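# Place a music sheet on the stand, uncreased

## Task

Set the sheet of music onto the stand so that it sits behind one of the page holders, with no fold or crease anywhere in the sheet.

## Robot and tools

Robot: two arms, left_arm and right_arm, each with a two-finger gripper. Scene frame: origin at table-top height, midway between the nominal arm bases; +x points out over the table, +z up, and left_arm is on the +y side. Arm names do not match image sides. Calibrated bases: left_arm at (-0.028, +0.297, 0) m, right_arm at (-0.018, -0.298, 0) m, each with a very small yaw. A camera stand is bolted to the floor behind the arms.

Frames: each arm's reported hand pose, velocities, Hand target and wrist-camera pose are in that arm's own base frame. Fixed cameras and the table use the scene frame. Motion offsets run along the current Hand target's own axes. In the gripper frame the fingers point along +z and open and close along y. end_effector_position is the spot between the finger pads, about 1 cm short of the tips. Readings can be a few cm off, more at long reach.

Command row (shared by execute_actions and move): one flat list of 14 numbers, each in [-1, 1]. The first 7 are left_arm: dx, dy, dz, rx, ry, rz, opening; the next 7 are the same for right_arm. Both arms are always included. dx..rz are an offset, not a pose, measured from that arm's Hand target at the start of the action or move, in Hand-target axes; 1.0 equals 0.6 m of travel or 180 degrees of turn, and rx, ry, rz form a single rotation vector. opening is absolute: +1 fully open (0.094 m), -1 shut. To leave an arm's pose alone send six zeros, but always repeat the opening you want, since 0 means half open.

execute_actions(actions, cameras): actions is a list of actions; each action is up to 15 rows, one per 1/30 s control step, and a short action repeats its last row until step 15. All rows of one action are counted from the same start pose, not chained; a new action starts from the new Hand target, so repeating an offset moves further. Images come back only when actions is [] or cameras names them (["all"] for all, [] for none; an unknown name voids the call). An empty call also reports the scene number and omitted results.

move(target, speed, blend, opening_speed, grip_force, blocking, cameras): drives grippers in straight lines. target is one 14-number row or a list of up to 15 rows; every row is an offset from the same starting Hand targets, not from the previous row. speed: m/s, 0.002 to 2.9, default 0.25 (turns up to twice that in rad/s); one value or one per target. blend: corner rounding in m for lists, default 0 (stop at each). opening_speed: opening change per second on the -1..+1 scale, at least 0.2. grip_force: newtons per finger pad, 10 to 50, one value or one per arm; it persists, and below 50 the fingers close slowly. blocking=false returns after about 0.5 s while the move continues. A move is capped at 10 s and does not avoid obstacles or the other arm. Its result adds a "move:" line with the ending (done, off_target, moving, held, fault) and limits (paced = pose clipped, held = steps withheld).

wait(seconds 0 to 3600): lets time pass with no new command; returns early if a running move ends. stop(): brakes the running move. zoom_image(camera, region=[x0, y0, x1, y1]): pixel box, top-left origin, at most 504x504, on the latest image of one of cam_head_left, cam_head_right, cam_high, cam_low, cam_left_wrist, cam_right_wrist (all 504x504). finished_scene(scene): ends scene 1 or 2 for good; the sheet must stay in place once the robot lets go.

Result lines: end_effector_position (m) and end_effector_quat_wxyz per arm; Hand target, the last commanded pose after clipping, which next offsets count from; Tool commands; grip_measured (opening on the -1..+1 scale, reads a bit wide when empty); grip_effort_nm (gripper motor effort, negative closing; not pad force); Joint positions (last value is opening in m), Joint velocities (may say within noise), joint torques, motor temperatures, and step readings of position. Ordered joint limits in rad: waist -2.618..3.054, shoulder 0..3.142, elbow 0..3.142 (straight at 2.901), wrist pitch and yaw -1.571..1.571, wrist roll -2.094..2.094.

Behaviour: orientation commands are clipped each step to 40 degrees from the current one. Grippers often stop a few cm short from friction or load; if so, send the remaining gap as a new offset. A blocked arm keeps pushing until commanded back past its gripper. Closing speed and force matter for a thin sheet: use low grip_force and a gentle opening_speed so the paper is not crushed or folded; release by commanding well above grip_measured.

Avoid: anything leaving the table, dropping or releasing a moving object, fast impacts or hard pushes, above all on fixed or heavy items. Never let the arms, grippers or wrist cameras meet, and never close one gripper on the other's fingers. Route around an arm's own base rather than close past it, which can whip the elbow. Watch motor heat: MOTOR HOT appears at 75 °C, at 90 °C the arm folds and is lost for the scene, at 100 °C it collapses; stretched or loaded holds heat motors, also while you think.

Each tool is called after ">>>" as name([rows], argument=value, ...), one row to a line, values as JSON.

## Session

>>> execute_actions(actions=[])

>>> zoom_image(camera="cam_head_left", region=[200, 60, 460, 310])

>>> zoom_image(camera="cam_head_right", region=[160, 40, 480, 310])

>>> zoom_image(camera="cam_left_wrist", region=[230, 240, 330, 400])

Scene clock: 0.00 s.
left_arm: end_effector_position=(+0.2347, -0.1457, +0.4345) grip_measured=-0.995 grip_effort_nm=n/a end_effector_quat_wxyz=(+0.618, +0.165, +0.682, -0.355) | right_arm: end_effector_position=(+0.3837, +0.0010, +0.4072) grip_measured=+1.000 grip_effort_nm=n/a end_effector_quat_wxyz=(+0.707, +0.000, +0.707, +0.000)
Joint positions: left_arm=[-0.214 0.73 1.059 -0.312 0.544 -0.293 0] | right_arm=[0 1.047 1.047 0 0 0 0.094]
Joint velocities: within noise
Joint torques (N m): no reading
Motor temperatures (°C): left_arm=[24 23 22 26 22 22 22] | right_arm=[21 24 27 26 22 23 21]
Heat: left arm: 26 °C; right arm: 27 °C.
Hand target: left_arm +0.2318, -0.1451, +0.4402; +0.624, +0.168, +0.676, -0.354 | right_arm +0.3802, +0.0010, +0.4204; +0.719, +0.000, +0.695, +0.000
Tool commands: left_gripper/opening=-1.0 right_gripper/opening=+1.0
camera_calibration:
cam_left_wrist: T_world_to_cam=[[-0.63388, -0.71898, 0.28506, -0.07612], [-0.51372, 0.11587, -0.8501, 0.54754], [0.57817, -0.6853, -0.4428, 0.04463]] pos_world=[0.20723, -0.08759, 0.50693]

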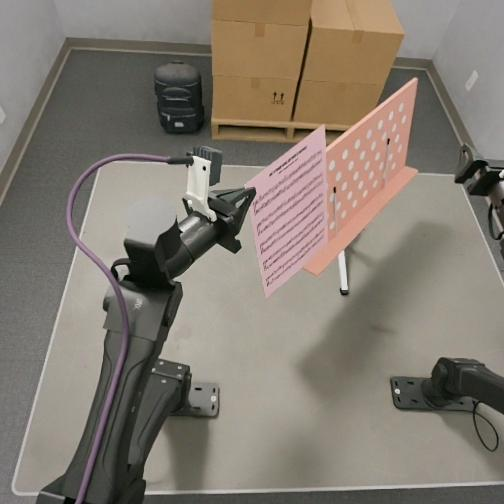

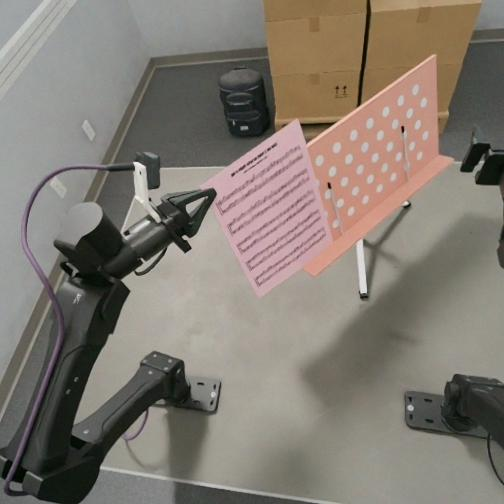

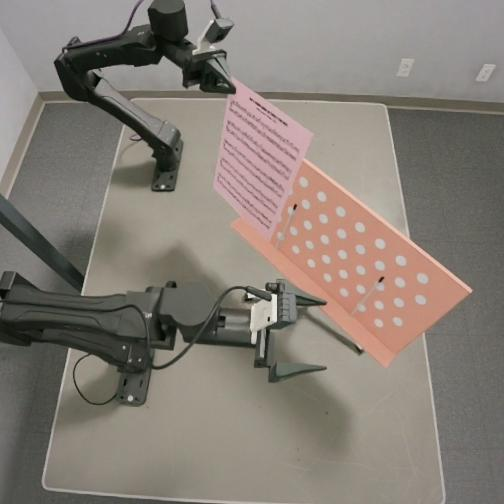

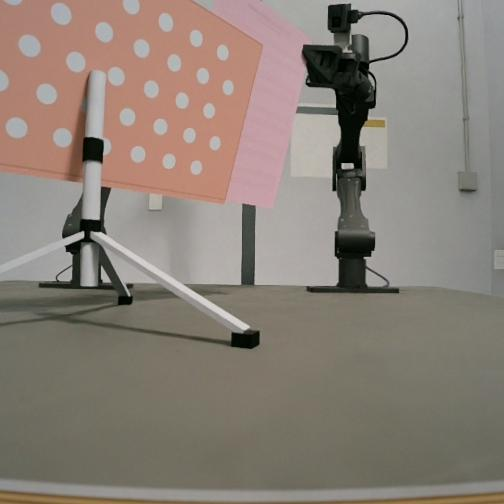

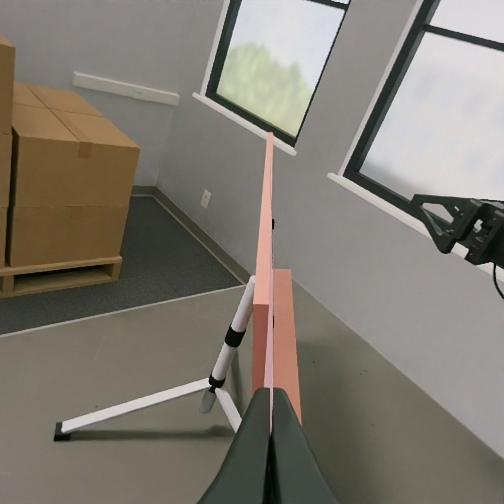

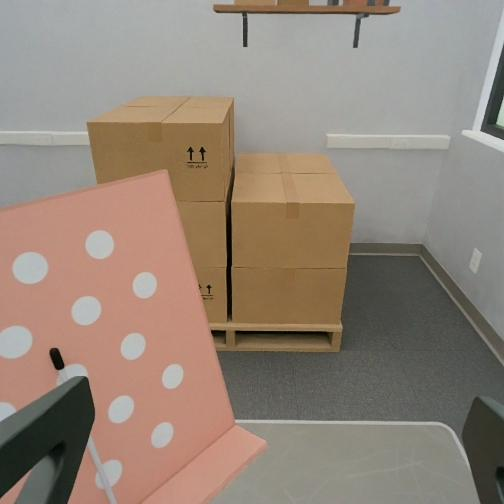

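Scaled by 1.938.

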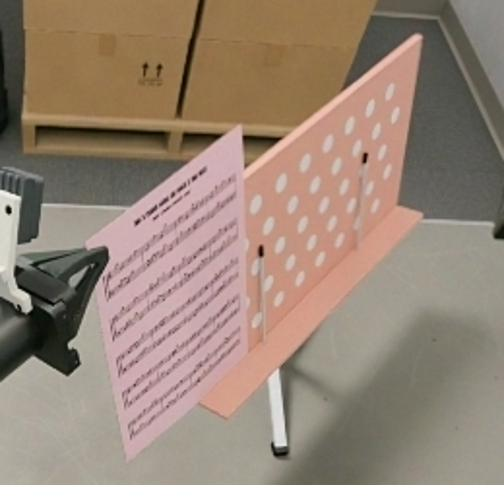

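Scaled by 1.575.

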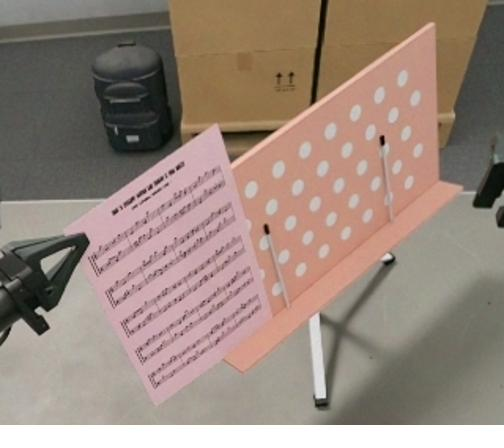

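Scaled by 3.150.

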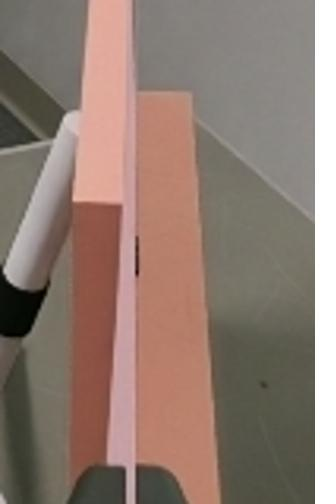

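>>> zoom_image(camera="cam_left_wrist", region=[245, 290, 285, 340])

>>> zoom_image(camera="cam_left_wrist", region=[245, 345, 285, 395])

>>> zoom_image(camera="cam_left_wrist", region=[250, 125, 290, 175])

>>> zoom_image(camera="cam_left_wrist", region=[250, 200, 290, 250])

>>> zoom_image(camera="cam_head_left", region=[300, 160, 360, 280])

>>> zoom_image(camera="cam_head_right", region=[290, 160, 370, 280])

Scaled by 10.080.

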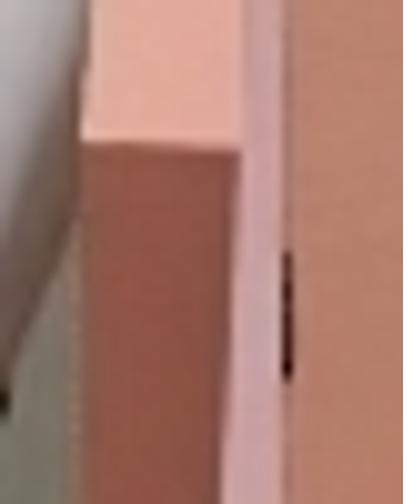

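Scaled by 10.080.

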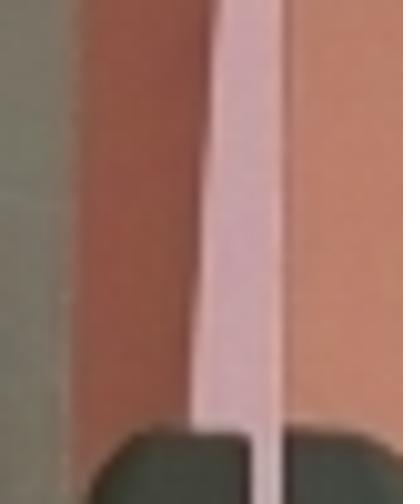

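Scaled by 10.080.

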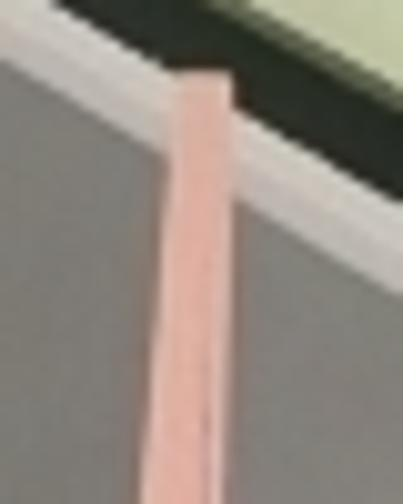

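Scaled by 10.080.

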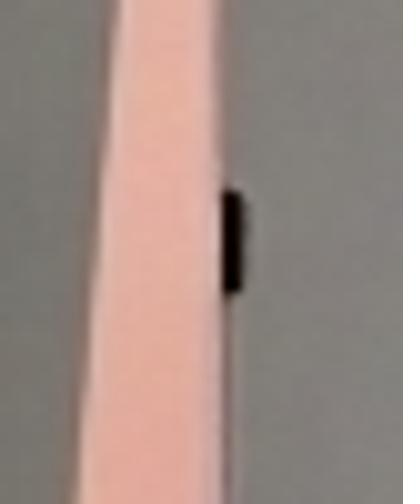

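Scaled by 4.200.

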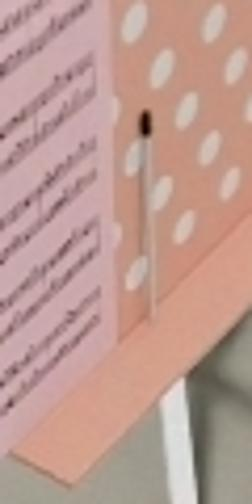

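Scaled by 4.200.

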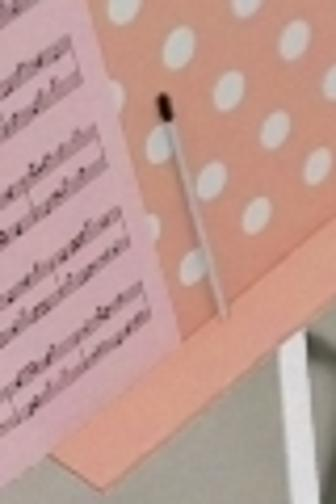

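>>> move(target=[-0.0393,-0.0095,-0.0282,0,0.0064,0.015,-1, 0.1787,0.3878,-0.1573,-0.2676,0.0623,-0.0189,-0.5], speed=0.25, grip_force=[50, 20], cameras=["cam_left_wrist","cam_right_wrist","cam_head_left"])

>>> zoom_image(camera="cam_left_wrist", region=[245, 130, 345, 400])

>>> zoom_image(camera="cam_right_wrist", region=[180, 300, 380, 500])

Scene clock: 8.40 s.
left_arm: end_effector_position=(+0.2234, -0.1337, +0.4532) grip_measured=-0.995 grip_effort_nm=-0.26 end_effector_quat_wxyz=(+0.617, +0.182, +0.685, -0.342) | right_arm: end_effector_position=(+0.2901, +0.2302, +0.3080) grip_measured=-0.498 grip_effort_nm=-0.08 end_effector_quat_wxyz=(+0.583, -0.307, +0.706, +0.259)
Joint positions: left_arm=[-0.104 0.745 1.177 -0.439 0.661 -0.243 0] | right_arm=[0.524 0.996 0.816 -0.016 -0.299 -0.051 0.024]
Joint torques (N m): left_arm=[0.75 0.53 9.31 1.89 0.05 0.09] | right_arm=[0.53 -1.47 7.31 2.04 -0.13 -0.08]
Heat: left arm: 27 °C; right arm: 29 °C.
Hand target: left_arm +0.2197, -0.1323, +0.4638; +0.625, +0.187, +0.678, -0.337 | right_arm +0.2896, +0.2337, +0.3101; +0.587, -0.313, +0.699, +0.262
Off the commanded pose: left_arm 0.012 m, 2 deg | right_arm 0.004 m, 1 deg.
grip_force (N): 50, 20
move: off_target (left_arm)
cam_left_wrist: T_world_to_cam=[[-0.64137, -0.72564, 0.24918, -0.06298], [-0.50418, 0.15382, -0.84979, 0.5591], [0.57831, -0.67066, -0.46451, 0.0793]] pos_world=[0.19563, -0.07852, 0.52765]
cam_right_wrist: T_world_to_cam=[[0.7721, -0.63548, 0.00565, -0.075], [-0.39037, -0.48127, -0.78485, 0.50565], [0.50147, 0.60377, -0.61966, -0.00026]] pos_world=[0.25543, 0.19585, 0.39713]
Images, in order (width x height): cam_head_left 504x504, cam_left_wrist 504x504, cam_right_wrist 504x504.

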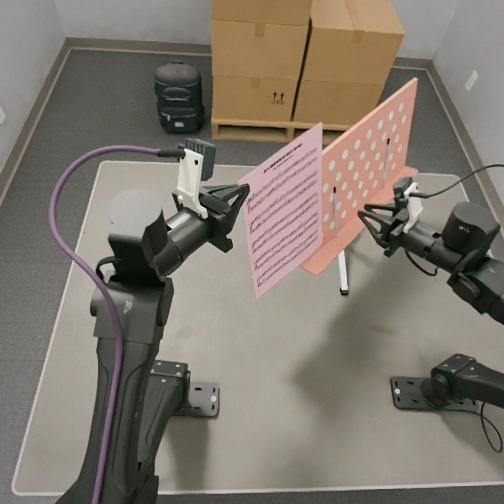

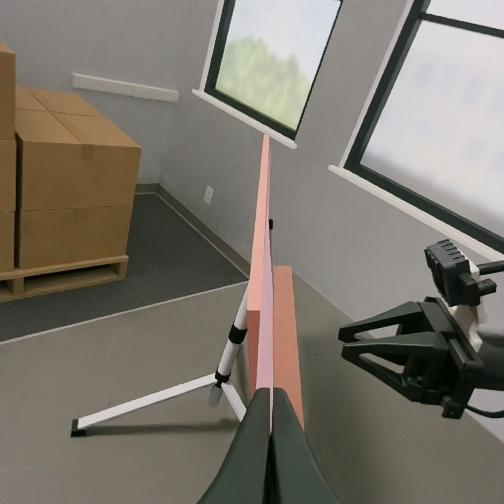

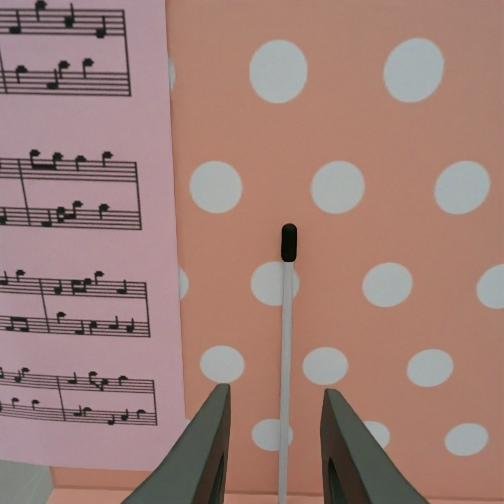

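Scaled by 1.867.

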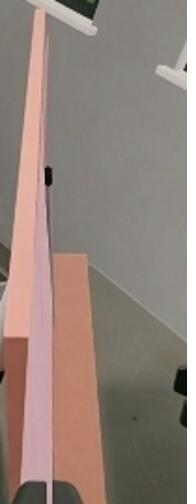

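Scaled by 2.520.

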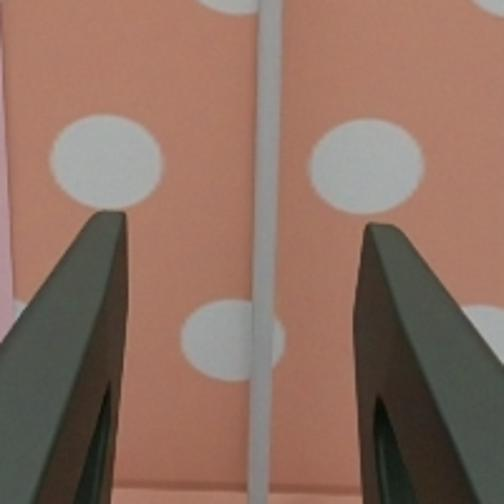

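>>> zoom_image(camera="cam_right_wrist", region=[270, 215, 310, 275])

>>> zoom_image(camera="cam_left_wrist", region=[245, 280, 375, 400])

Scaled by 8.400.

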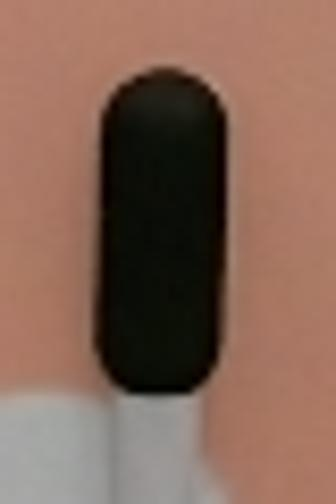

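Scaled by 3.877.

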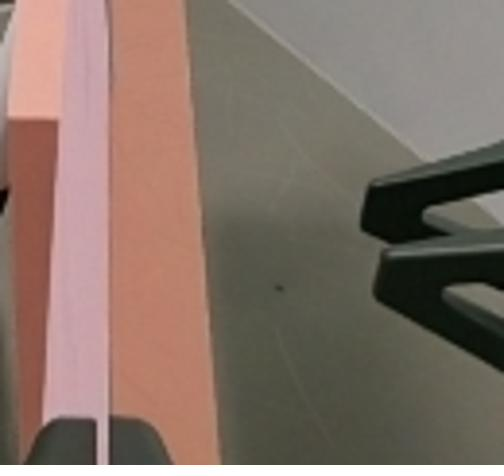

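>>> move(target=[0,0,0,0,0,0,-1, -0.0085,-0.0083,0.078,0,-0.0083,0,-0.5], speed=0.1, cameras=["cam_left_wrist","cam_right_wrist"])

>>> zoom_image(camera="cam_right_wrist", region=[180, 300, 380, 500])

>>> zoom_image(camera="cam_left_wrist", region=[245, 280, 375, 400])

Scene clock: 10.53 s.
left_arm: end_effector_position=(+0.2234, -0.1337, +0.4532) grip_measured=-0.995 grip_effort_nm=-0.26 end_effector_quat_wxyz=(+0.617, +0.182, +0.685, -0.342) | right_arm: end_effector_position=(+0.3205, +0.2609, +0.2867) grip_measured=-0.498 grip_effort_nm=-0.08 end_effector_quat_wxyz=(+0.578, -0.314, +0.707, +0.262)
Joint positions: left_arm=[-0.104 0.745 1.177 -0.439 0.661 -0.243 0] | right_arm=[0.562 1.185 0.838 0.143 -0.276 -0.048 0.024]
Joint torques (N m): left_arm=[0.72 0.57 9.32 1.9 0.05 0.1] | right_arm=[0.57 -2.67 10.8 2.06 0.02 0.04]
Heat: left arm: 28 °C; right arm: 30 °C.
Hand target: left_arm +0.2197, -0.1323, +0.4638; +0.625, +0.187, +0.678, -0.337 | right_arm +0.3246, +0.2654, +0.3070; +0.596, -0.309, +0.691, +0.266
Off the commanded pose: left_arm 0.011 m, 2 deg | right_arm 0.021 m, 3 deg.
grip_force (N): 50, 20
move: off_target (right_arm)
cam_left_wrist: T_world_to_cam=[[-0.64137, -0.72564, 0.24918, -0.06298], [-0.50418, 0.15382, -0.84979, 0.5591], [0.57831, -0.67066, -0.46451, 0.0793]] pos_world=[0.19563, -0.07852, 0.52765]
cam_right_wrist: T_world_to_cam=[[0.7814, -0.62401, 0.00413, -0.08441], [-0.38853, -0.49168, -0.77929, 0.51616], [0.48832, 0.60734, -0.62665, -0.04189]] pos_world=[0.28695, 0.22655, 0.37634]

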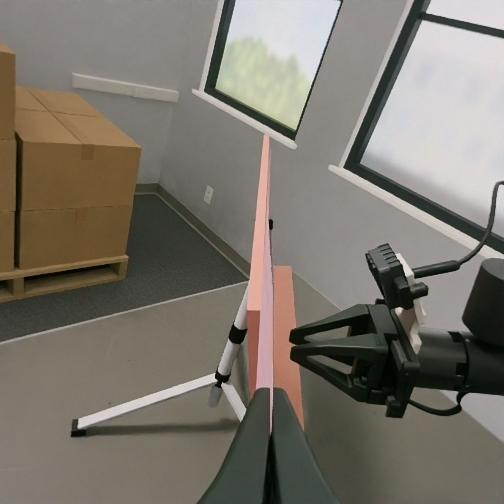

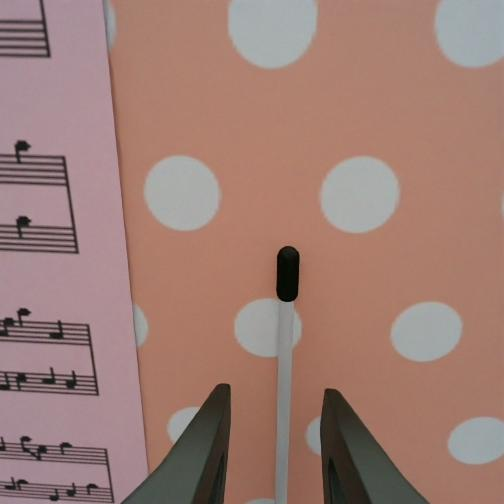

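Scaled by 2.520.

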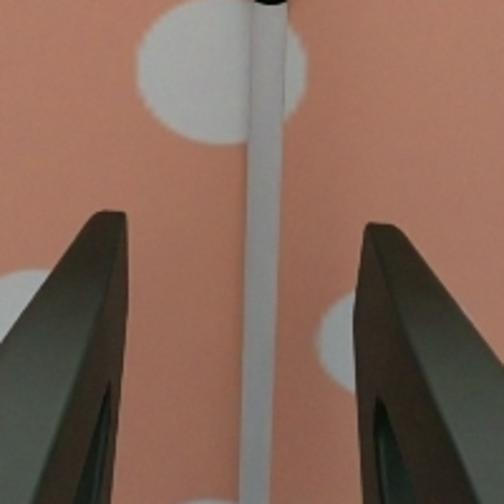

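Scaled by 3.877.

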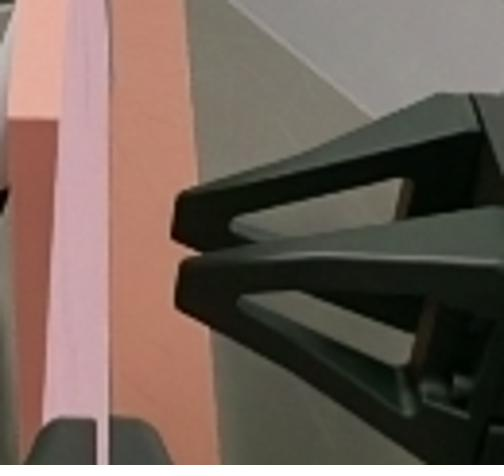

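>>> move(target=[0,0,0,0,0,0,-1, -0.0125,-0.0057,0.0335,0,-0.004,0,-0.6], speed=0.06, cameras=["cam_left_wrist","cam_right_wrist"])

>>> zoom_image(camera="cam_right_wrist", region=[180, 300, 380, 500])

>>> zoom_image(camera="cam_left_wrist", region=[245, 300, 325, 400])

Scene clock: 12.00 s.
left_arm: end_effector_position=(+0.2234, -0.1337, +0.4532) grip_measured=-0.995 grip_effort_nm=-0.26 end_effector_quat_wxyz=(+0.617, +0.182, +0.685, -0.342) | right_arm: end_effector_position=(+0.3368, +0.2739, +0.2920) grip_measured=-0.598 grip_effort_nm=-0.08 end_effector_quat_wxyz=(+0.583, -0.312, +0.702, +0.264)
Joint positions: left_arm=[-0.104 0.745 1.177 -0.439 0.661 -0.243 0] | right_arm=[0.57 1.268 0.898 0.181 -0.268 -0.043 0.019]
Joint torques (N m): left_arm=[0.69 0.53 9.35 1.89 0.04 0.09] | right_arm=[0.59 -3.28 10.82 2.06 0.02 0.04]
Heat: left arm: 28 °C; right arm: 30 °C.
Hand target: left_arm +0.2197, -0.1323, +0.4638; +0.625, +0.187, +0.678, -0.337 | right_arm +0.3412, +0.2787, +0.3115; +0.601, -0.308, +0.687, +0.268
Off the commanded pose: left_arm 0.011 m, 2 deg | right_arm 0.021 m, 3 deg.
grip_force (N): 50, 20
move: off_target (right_arm)
cam_left_wrist: T_world_to_cam=[[-0.64137, -0.72564, 0.24918, -0.06298], [-0.50418, 0.15382, -0.84979, 0.5591], [0.57831, -0.67066, -0.46451, 0.0793]] pos_world=[0.19563, -0.07852, 0.52765]
cam_right_wrist: T_world_to_cam=[[0.78113, -0.62434, 0.00571, -0.08936], [-0.3808, -0.48364, -0.78809, 0.53075], [0.49479, 0.61343, -0.61554, -0.06152]] pos_world=[0.30235, 0.23864, 0.38092]

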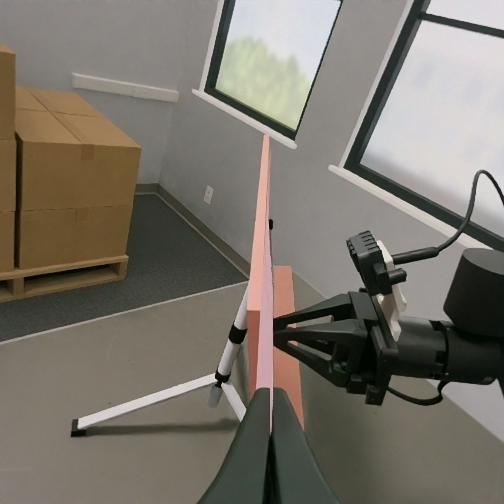

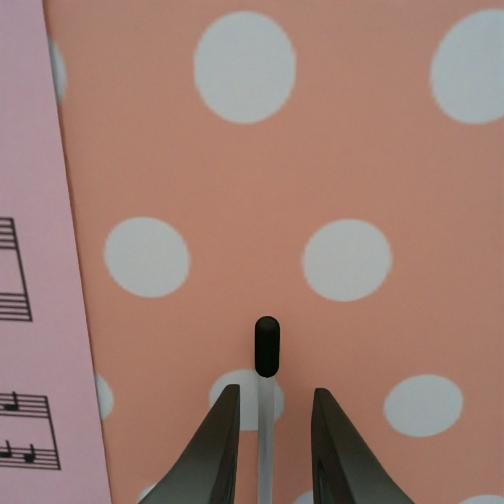

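Scaled by 2.520.

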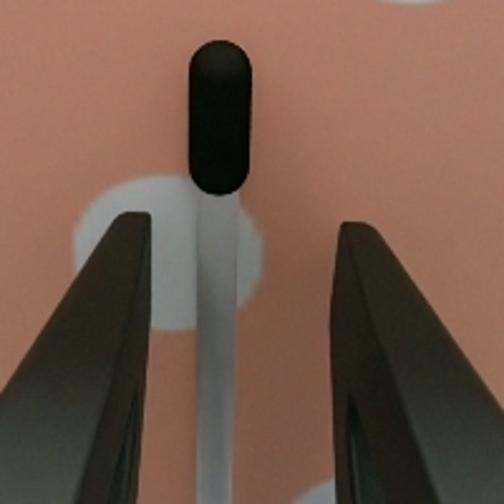

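Scaled by 5.040.

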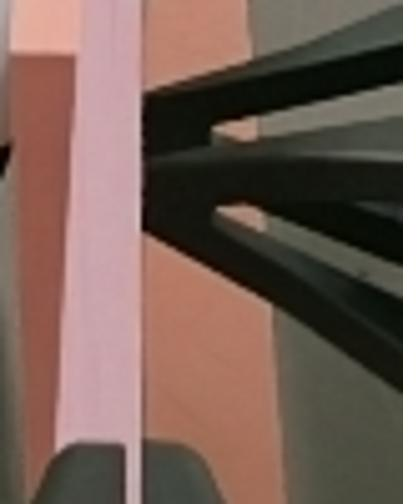

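>>> move(target=[0,0,0,0,0,0,-1, 0,0.0043,0.0125,0,0,0,-0.6], speed=0.05, cameras=["cam_right_wrist"])

>>> zoom_image(camera="cam_right_wrist", region=[180, 300, 380, 500])

Scene clock: 12.87 s.
left_arm: end_effector_position=(+0.2234, -0.1337, +0.4532) grip_measured=-0.995 grip_effort_nm=-0.26 end_effector_quat_wxyz=(+0.617, +0.182, +0.685, -0.342) | right_arm: end_effector_position=(+0.3386, +0.2795, +0.2916) grip_measured=-0.598 grip_effort_nm=-0.07 end_effector_quat_wxyz=(+0.583, -0.312, +0.702, +0.264)
Joint positions: left_arm=[-0.104 0.745 1.177 -0.439 0.661 -0.243 0] | right_arm=[0.583 1.287 0.91 0.189 -0.257 -0.041 0.019]
Joint torques (N m): left_arm=[0.76 0.55 9.33 1.89 0.05 0.11] | right_arm=[0.88 -2.73 11.11 2.11 0.08 0.05]
Heat: left arm: 28 °C; right arm: 30 °C.
Hand target: left_arm +0.2197, -0.1323, +0.4639; +0.625, +0.187, +0.678, -0.337 | right_arm +0.3442, +0.2861, +0.3105; +0.601, -0.308, +0.687, +0.268
Off the commanded pose: left_arm 0.011 m, 2 deg | right_arm 0.021 m, 3 deg.
grip_force (N): 50, 20
move: off_target (right_arm)
cam_right_wrist: T_world_to_cam=[[0.78201, -0.62324, 0.00617, -0.08804], [-0.37977, -0.48432, -0.78817, 0.53366], [0.49421, 0.61401, -0.61543, -0.06604]] pos_world=[0.30415, 0.24414, 0.38052]

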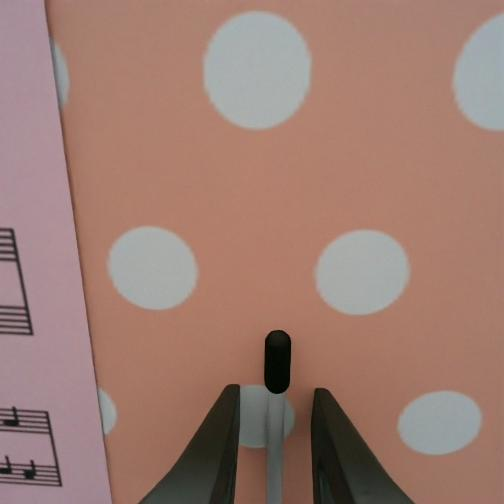

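Scaled by 2.520.

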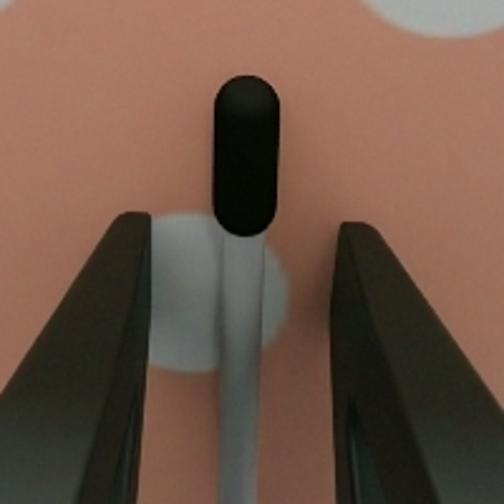

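>>> move([
  [0,0,0,0,0,0,-1, 0,0,0.005,0,0,0,-0.6],
  [0,0,0,0,0,0,-1, 0,0,0.005,0,0,0,-1],
], speed=0.05, grip_force=[50, 20], cameras=["cam_right_wrist"])

>>> zoom_image(camera="cam_right_wrist", region=[180, 300, 380, 500])

Scene clock: 15.10 s.
left_arm: end_effector_position=(+0.2234, -0.1337, +0.4532) grip_measured=-0.995 grip_effort_nm=-0.26 end_effector_quat_wxyz=(+0.617, +0.182, +0.685, -0.342) | right_arm: end_effector_position=(+0.3417, +0.2805, +0.2937) grip_measured=-0.914 grip_effort_nm=-0.44 end_effector_quat_wxyz=(+0.586, -0.309, +0.702, +0.260)
Joint positions: left_arm=[-0.104 0.745 1.177 -0.439 0.661 -0.243 0] | right_arm=[0.588 1.297 0.92 0.194 -0.24 -0.04 0.004]
Joint torques (N m): left_arm=[0.7 0.57 9.32 1.89 0.04 0.1] | right_arm=[0.73 -2.54 10.88 2.12 -0.08 0.03]
Motor temperatures (°C): left_arm=[24 23 25 28 22 22 22] | right_arm=[21 24 29 31 22 23 21]
Heat: left arm: 28 °C; right arm: 31 °C.
Hand target: left_arm +0.2197, -0.1323, +0.4639; +0.625, +0.187, +0.678, -0.337 | right_arm +0.3461, +0.2883, +0.3100; +0.601, -0.308, +0.687, +0.268
Off the commanded pose: left_arm 0.011 m, 2 deg | right_arm 0.019 m, 3 deg.
grip_force (N): 50, 20
move: off_target (right_arm); target 2's new opening was sent with right_arm's hand 0.019 m and 3 deg from that target
cam_right_wrist: T_world_to_cam=[[0.77459, -0.63239, 0.00964, -0.08575], [-0.38103, -0.47876, -0.79095, 0.5367], [0.5048, 0.60899, -0.6118, -0.07015]] pos_world=[0.30633, 0.24544, 0.38241]

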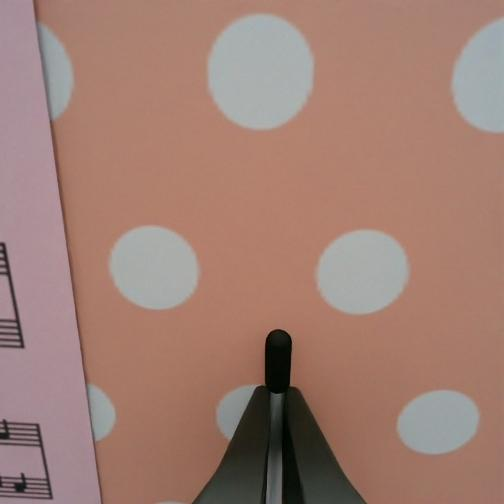

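Scaled by 2.520.

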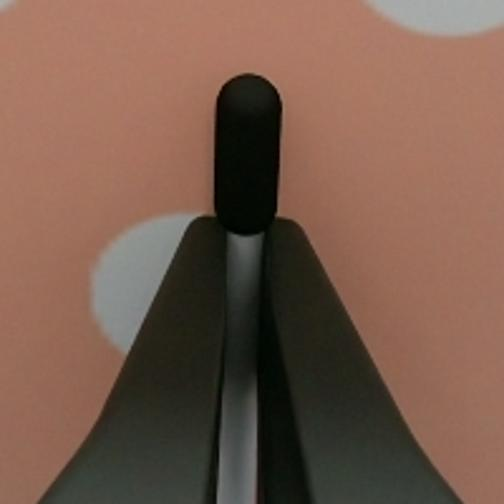

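>>> move(target=[0,0,0,0,0,0,-1, 0,0,-0.052,0,0,0,-1], speed=0.04, cameras=["cam_left_wrist","cam_right_wrist","cam_head_left"])

>>> zoom_image(camera="cam_left_wrist", region=[225, 240, 345, 400])

>>> zoom_image(camera="cam_left_wrist", region=[240, 120, 300, 240])

>>> zoom_image(camera="cam_head_left", region=[240, 120, 360, 310])

Scene clock: 16.53 s.
left_arm: end_effector_position=(+0.2234, -0.1337, +0.4532) grip_measured=-0.995 grip_effort_nm=-0.26 end_effector_quat_wxyz=(+0.617, +0.182, +0.685, -0.342) | right_arm: end_effector_position=(+0.3310, +0.2691, +0.2959) grip_measured=-0.916 grip_effort_nm=-0.46 end_effector_quat_wxyz=(+0.582, -0.310, +0.705, +0.261)
Joint positions: left_arm=[-0.104 0.745 1.177 -0.439 0.661 -0.243 0] | right_arm=[0.571 1.234 0.895 0.146 -0.261 -0.043 0.004]
Joint torques (N m): left_arm=[0.75 0.55 9.31 1.89 0.03 0.1] | right_arm=[-0.44 -7.09 7.45 2.01 -0.16 0.01]
Heat: left arm: 28 °C; right arm: 31 °C.
Hand target: left_arm +0.2197, -0.1323, +0.4639; +0.625, +0.187, +0.678, -0.337 | right_arm +0.3255, +0.2652, +0.3144; +0.601, -0.308, +0.687, +0.268
Off the commanded pose: left_arm 0.011 m, 2 deg | right_arm 0.020 m, 3 deg.
grip_force (N): 50, 20
move: off_target (right_arm)
cam_left_wrist: T_world_to_cam=[[-0.64137, -0.72564, 0.24918, -0.06298], [-0.50418, 0.15382, -0.84979, 0.5591], [0.57831, -0.67066, -0.46451, 0.0793]] pos_world=[0.19563, -0.07852, 0.52765]
cam_right_wrist: T_world_to_cam=[[0.77713, -0.62932, 0.00538, -0.08504], [-0.38626, -0.48369, -0.78539, 0.53021], [0.49687, 0.60827, -0.61897, -0.05163]] pos_world=[0.29654, 0.23435, 0.38493]
Images, in order (width x height): cam_head_left 504x504, cam_left_wrist 504x504, cam_right_wrist 504x504.

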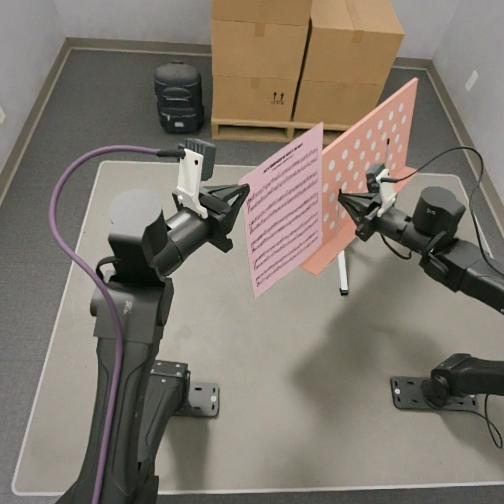

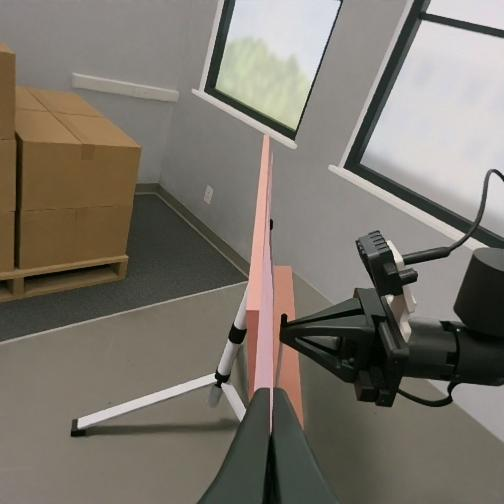

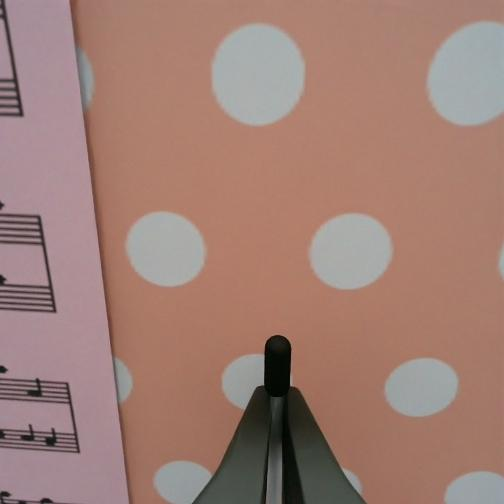

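Scaled by 3.150.

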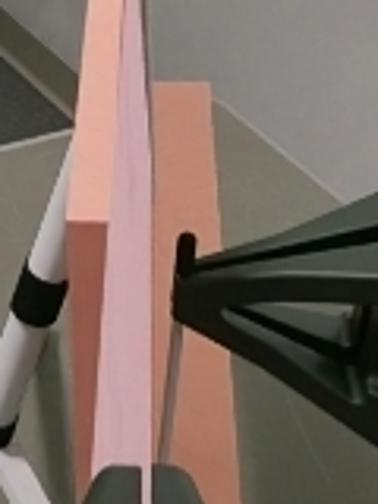

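Scaled by 4.200.

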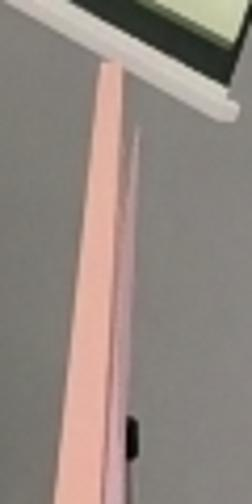

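Scaled by 2.653.

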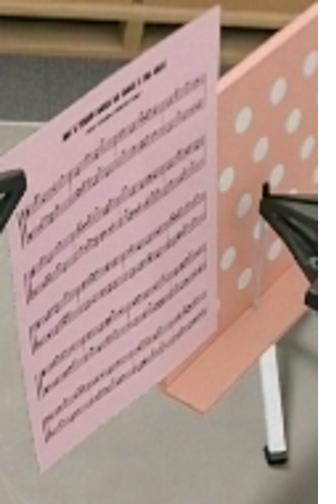

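>>> move(target=[-0.0103,0,0.08,0,-0.0055,0,-1, 0,0,-0.0133,0,0,0,-1], speed=0.06, cameras=["cam_left_wrist","cam_right_wrist","cam_head_left"])

>>> zoom_image(camera="cam_left_wrist", region=[225, 240, 345, 400])

>>> zoom_image(camera="cam_head_left", region=[240, 120, 380, 310])

Scene clock: 18.97 s.
left_arm: end_effector_position=(+0.2590, -0.1644, +0.4499) grip_measured=-0.995 grip_effort_nm=-0.26 end_effector_quat_wxyz=(+0.612, +0.179, +0.692, -0.339) | right_arm: end_effector_position=(+0.3259, +0.2631, +0.2975) grip_measured=-0.916 grip_effort_nm=-0.47 end_effector_quat_wxyz=(+0.582, -0.310, +0.705, +0.261)
Joint positions: left_arm=[-0.312 0.874 1.195 -0.344 0.448 -0.243 0] | right_arm=[0.562 1.202 0.88 0.129 -0.269 -0.044 0.004]
Joint torques (N m): left_arm=[-0.69 -0.66 10.25 2.2 -0.1 0.04] | right_arm=[-0.46 -6.79 7.45 2.01 -0.19 0.01]
Heat: left arm: 28 °C; right arm: 32 °C.
Hand target: left_arm +0.2552, -0.1646, +0.4703; +0.631, +0.185, +0.673, -0.339 | right_arm +0.3202, +0.2593, +0.3154; +0.601, -0.308, +0.687, +0.268
Off the commanded pose: left_arm 0.021 m, 3 deg | right_arm 0.019 m, 3 deg.
grip_force (N): 50, 20
move: off_target (left_arm, right_arm)
cam_left_wrist: T_world_to_cam=[[-0.6333, -0.7311, 0.25382, -0.06668], [-0.51738, 0.15606, -0.84141, 0.57894], [0.57554, -0.66418, -0.47708, 0.04412]] pos_world=[0.23192, -0.10979, 0.5251]
cam_right_wrist: T_world_to_cam=[[0.77671, -0.62983, 0.00542, -0.08463], [-0.38618, -0.48301, -0.78585, 0.52651], [0.49757, 0.60829, -0.61839, -0.04478]] pos_world=[0.29134, 0.22825, 0.38652]
Images, in order (width x height): cam_head_left 504x504, cam_left_wrist 504x504, cam_right_wrist 504x504.

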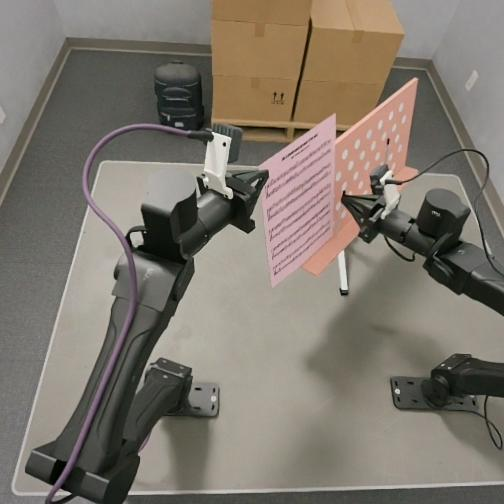

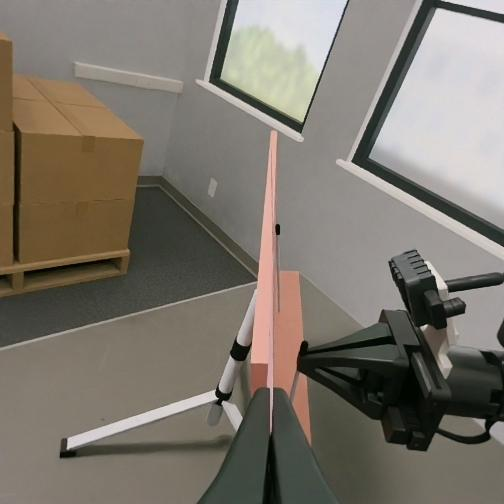

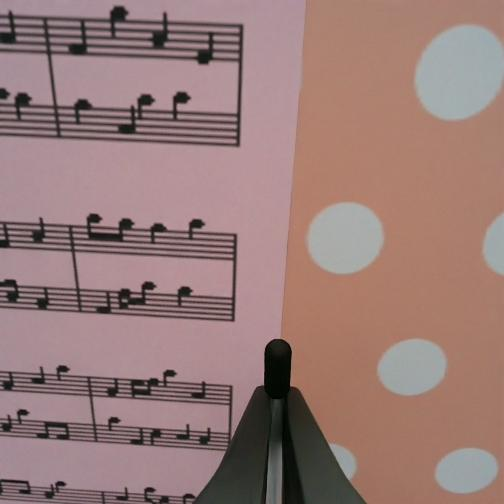

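Scaled by 3.150.

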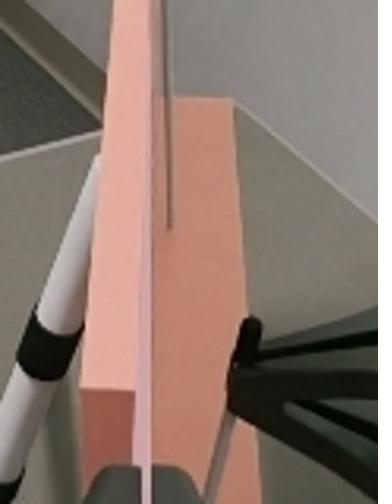

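Scaled by 2.653.

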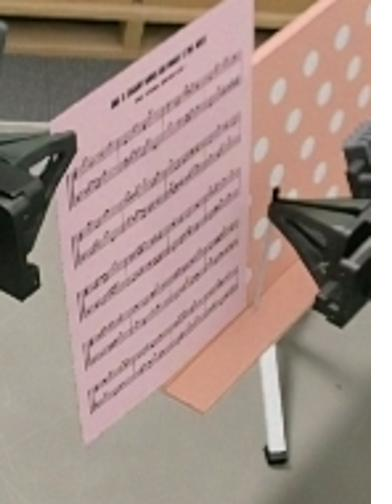

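>>> move(target=[-0.0113,-0.0032,0.0755,0,-0.0095,0,-1, 0,0,0,0,0,0,-1], speed=0.06, cameras=["cam_left_wrist","cam_right_wrist","cam_head_left"])

>>> zoom_image(camera="cam_left_wrist", region=[225, 240, 345, 400])

>>> zoom_image(camera="cam_head_left", region=[260, 120, 380, 310])

Scene clock: 20.80 s.
left_arm: end_effector_position=(+0.2899, -0.1951, +0.4594) grip_measured=-0.995 grip_effort_nm=-0.26 end_effector_quat_wxyz=(+0.625, +0.178, +0.680, -0.338) | right_arm: end_effector_position=(+0.3259, +0.2631, +0.2975) grip_measured=-0.916 grip_effort_nm=-0.46 end_effector_quat_wxyz=(+0.582, -0.310, +0.705, +0.261)
Joint positions: left_arm=[-0.432 1.007 1.239 -0.221 0.32 -0.243 0] | right_arm=[0.562 1.202 0.88 0.129 -0.269 -0.044 0.004]
Joint torques (N m): left_arm=[-0.72 -1.5 10.44 2.29 -0.06 -0.02] | right_arm=[-0.44 -6.82 7.45 2 -0.19 0.01]
Heat: left arm: 29 °C; right arm: 32 °C.
Hand target: left_arm +0.2876, -0.1957, +0.4786; +0.641, +0.179, +0.663, -0.341 | right_arm +0.3202, +0.2593, +0.3154; +0.601, -0.308, +0.687, +0.268
Off the commanded pose: left_arm 0.019 m, 3 deg | right_arm 0.019 m, 3 deg.
grip_force (N): 50, 20
move: off_target (left_arm)
cam_left_wrist: T_world_to_cam=[[-0.63599, -0.73277, 0.242, -0.06601], [-0.4911, 0.14242, -0.85938, 0.60569], [0.59526, -0.6654, -0.45044, -0.00777]] pos_world=[0.2601, -0.1398, 0.533]
cam_right_wrist: T_world_to_cam=[[0.77671, -0.62983, 0.00542, -0.08463], [-0.38618, -0.48301, -0.78585, 0.52651], [0.49757, 0.60829, -0.61839, -0.04478]] pos_world=[0.29134, 0.22825, 0.38652]
Images, in order (width x height): cam_head_left 504x504, cam_left_wrist 504x504, cam_right_wrist 504x504.

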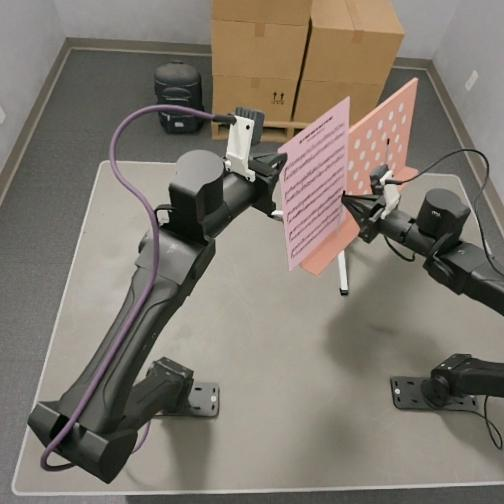

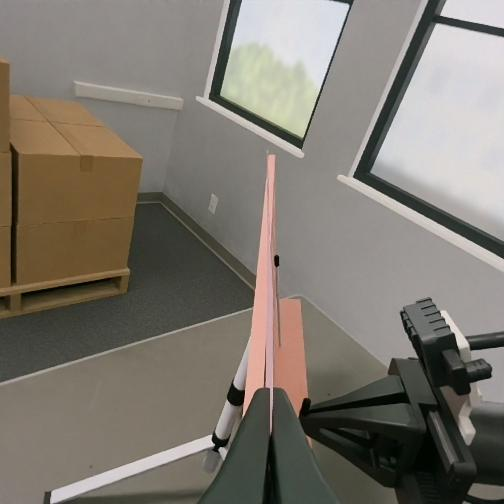

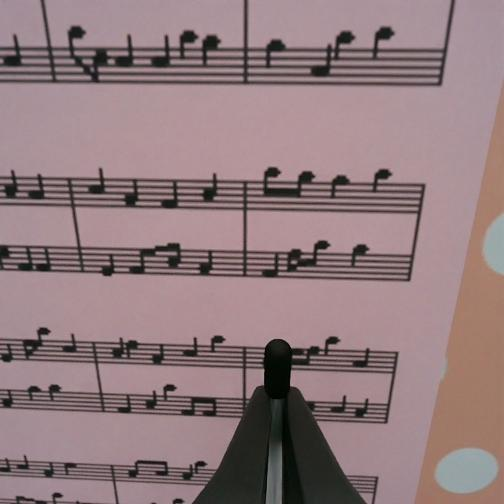

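Scaled by 3.150.

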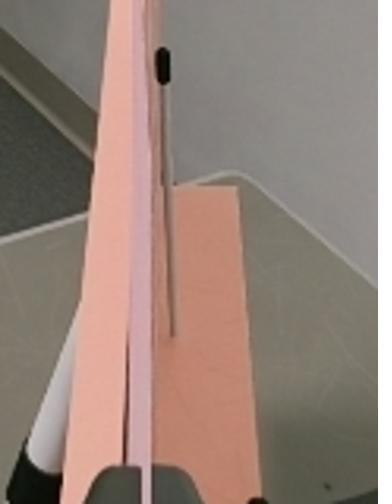

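Scaled by 2.653.

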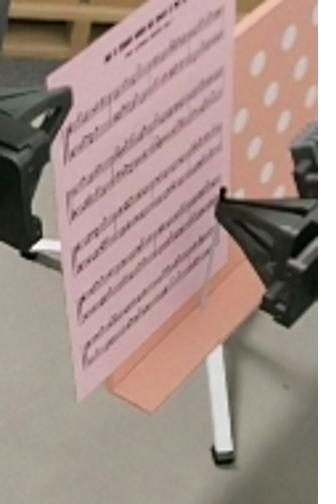

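>>> move(target=[0.0078,0.0008,0.0763,0,-0.003,0,-1, 0,0,0,0,0,0,-1], speed=0.06, cameras=["cam_left_wrist","cam_right_wrist","cam_head_left","cam_head_right"])

>>> zoom_image(camera="cam_left_wrist", region=[225, 140, 345, 400])

>>> zoom_image(camera="cam_head_left", region=[260, 120, 380, 310])

>>> zoom_image(camera="cam_head_right", region=[250, 80, 400, 310])

Scene clock: 22.60 s.
left_arm: end_effector_position=(+0.3220, -0.2262, +0.4575) grip_measured=-0.995 grip_effort_nm=-0.26 end_effector_quat_wxyz=(+0.629, +0.177, +0.677, -0.339) | right_arm: end_effector_position=(+0.3259, +0.2631, +0.2975) grip_measured=-0.916 grip_effort_nm=-0.46 end_effector_quat_wxyz=(+0.582, -0.310, +0.705, +0.261)
Joint positions: left_arm=[-0.503 1.147 1.284 -0.116 0.247 -0.243 0] | right_arm=[0.562 1.202 0.88 0.129 -0.269 -0.044 0.004]
Joint torques (N m): left_arm=[-0.72 -2.48 10.8 2.29 -0.07 0] | right_arm=[-0.44 -6.79 7.45 2 -0.19 0.01]
Heat: left arm: 29 °C; right arm: 33 °C.
Hand target: left_arm +0.3208, -0.2276, +0.4766; +0.644, +0.178, +0.660, -0.342 | right_arm +0.3202, +0.2593, +0.3154; +0.601, -0.308, +0.687, +0.268
Off the commanded pose: left_arm 0.019 m, 3 deg | right_arm 0.019 m, 3 deg.
grip_force (N): 50, 20
move: off_target (left_arm)
cam_left_wrist: T_world_to_cam=[[-0.63629, -0.73293, 0.24073, -0.06733], [-0.48425, 0.13655, -0.86421, 0.62291], [0.60053, -0.66646, -0.4418, -0.05432]] pos_world=[0.29142, -0.17061, 0.53053]
cam_right_wrist: T_world_to_cam=[[0.77671, -0.62983, 0.00542, -0.08463], [-0.38618, -0.48301, -0.78585, 0.52651], [0.49757, 0.60829, -0.61839, -0.04478]] pos_world=[0.29134, 0.22825, 0.38652]
Images, in order (width x height): cam_head_left 504x504, cam_head_right 504x504, cam_left_wrist 504x504, cam_right_wrist 504x504.

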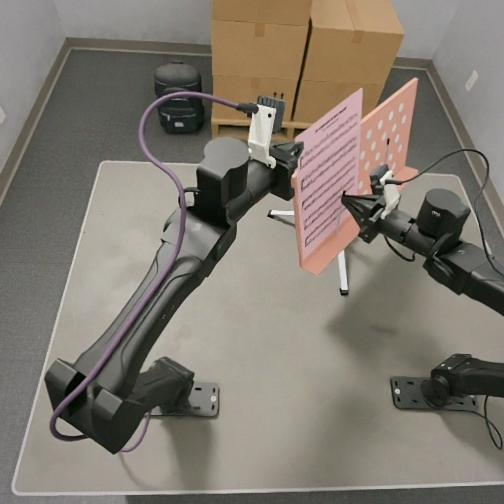

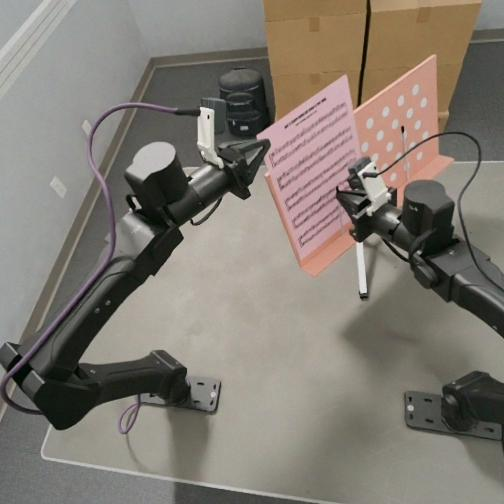

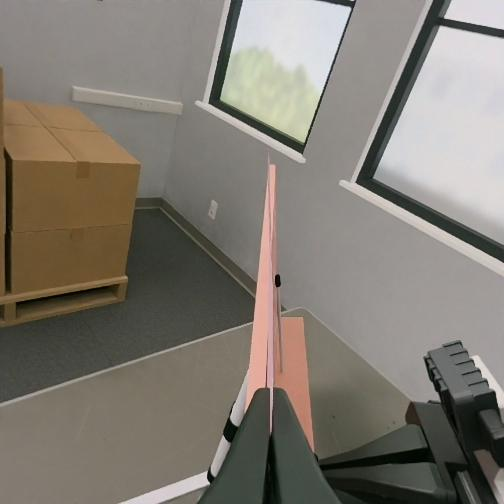

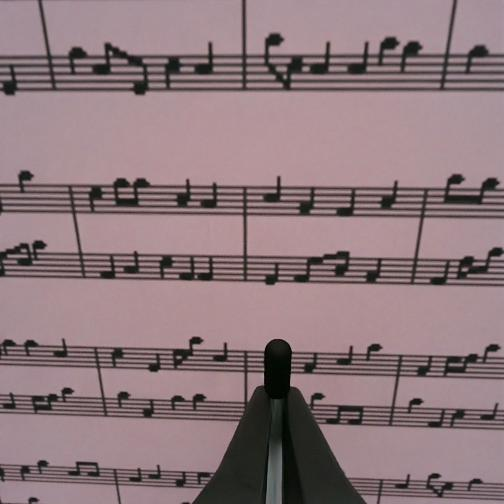

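Scaled by 1.938.

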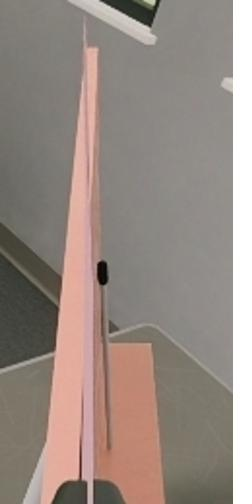

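Scaled by 2.653.

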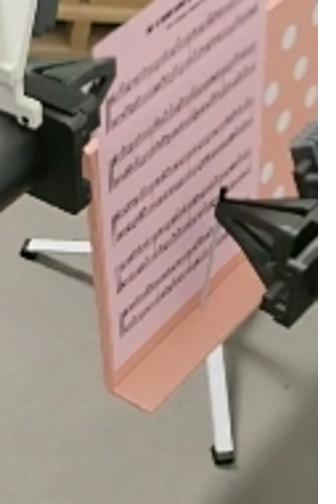

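Scaled by 2.191.

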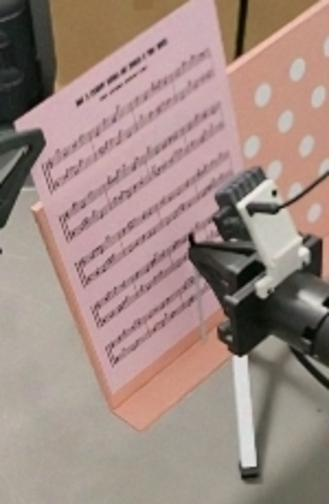

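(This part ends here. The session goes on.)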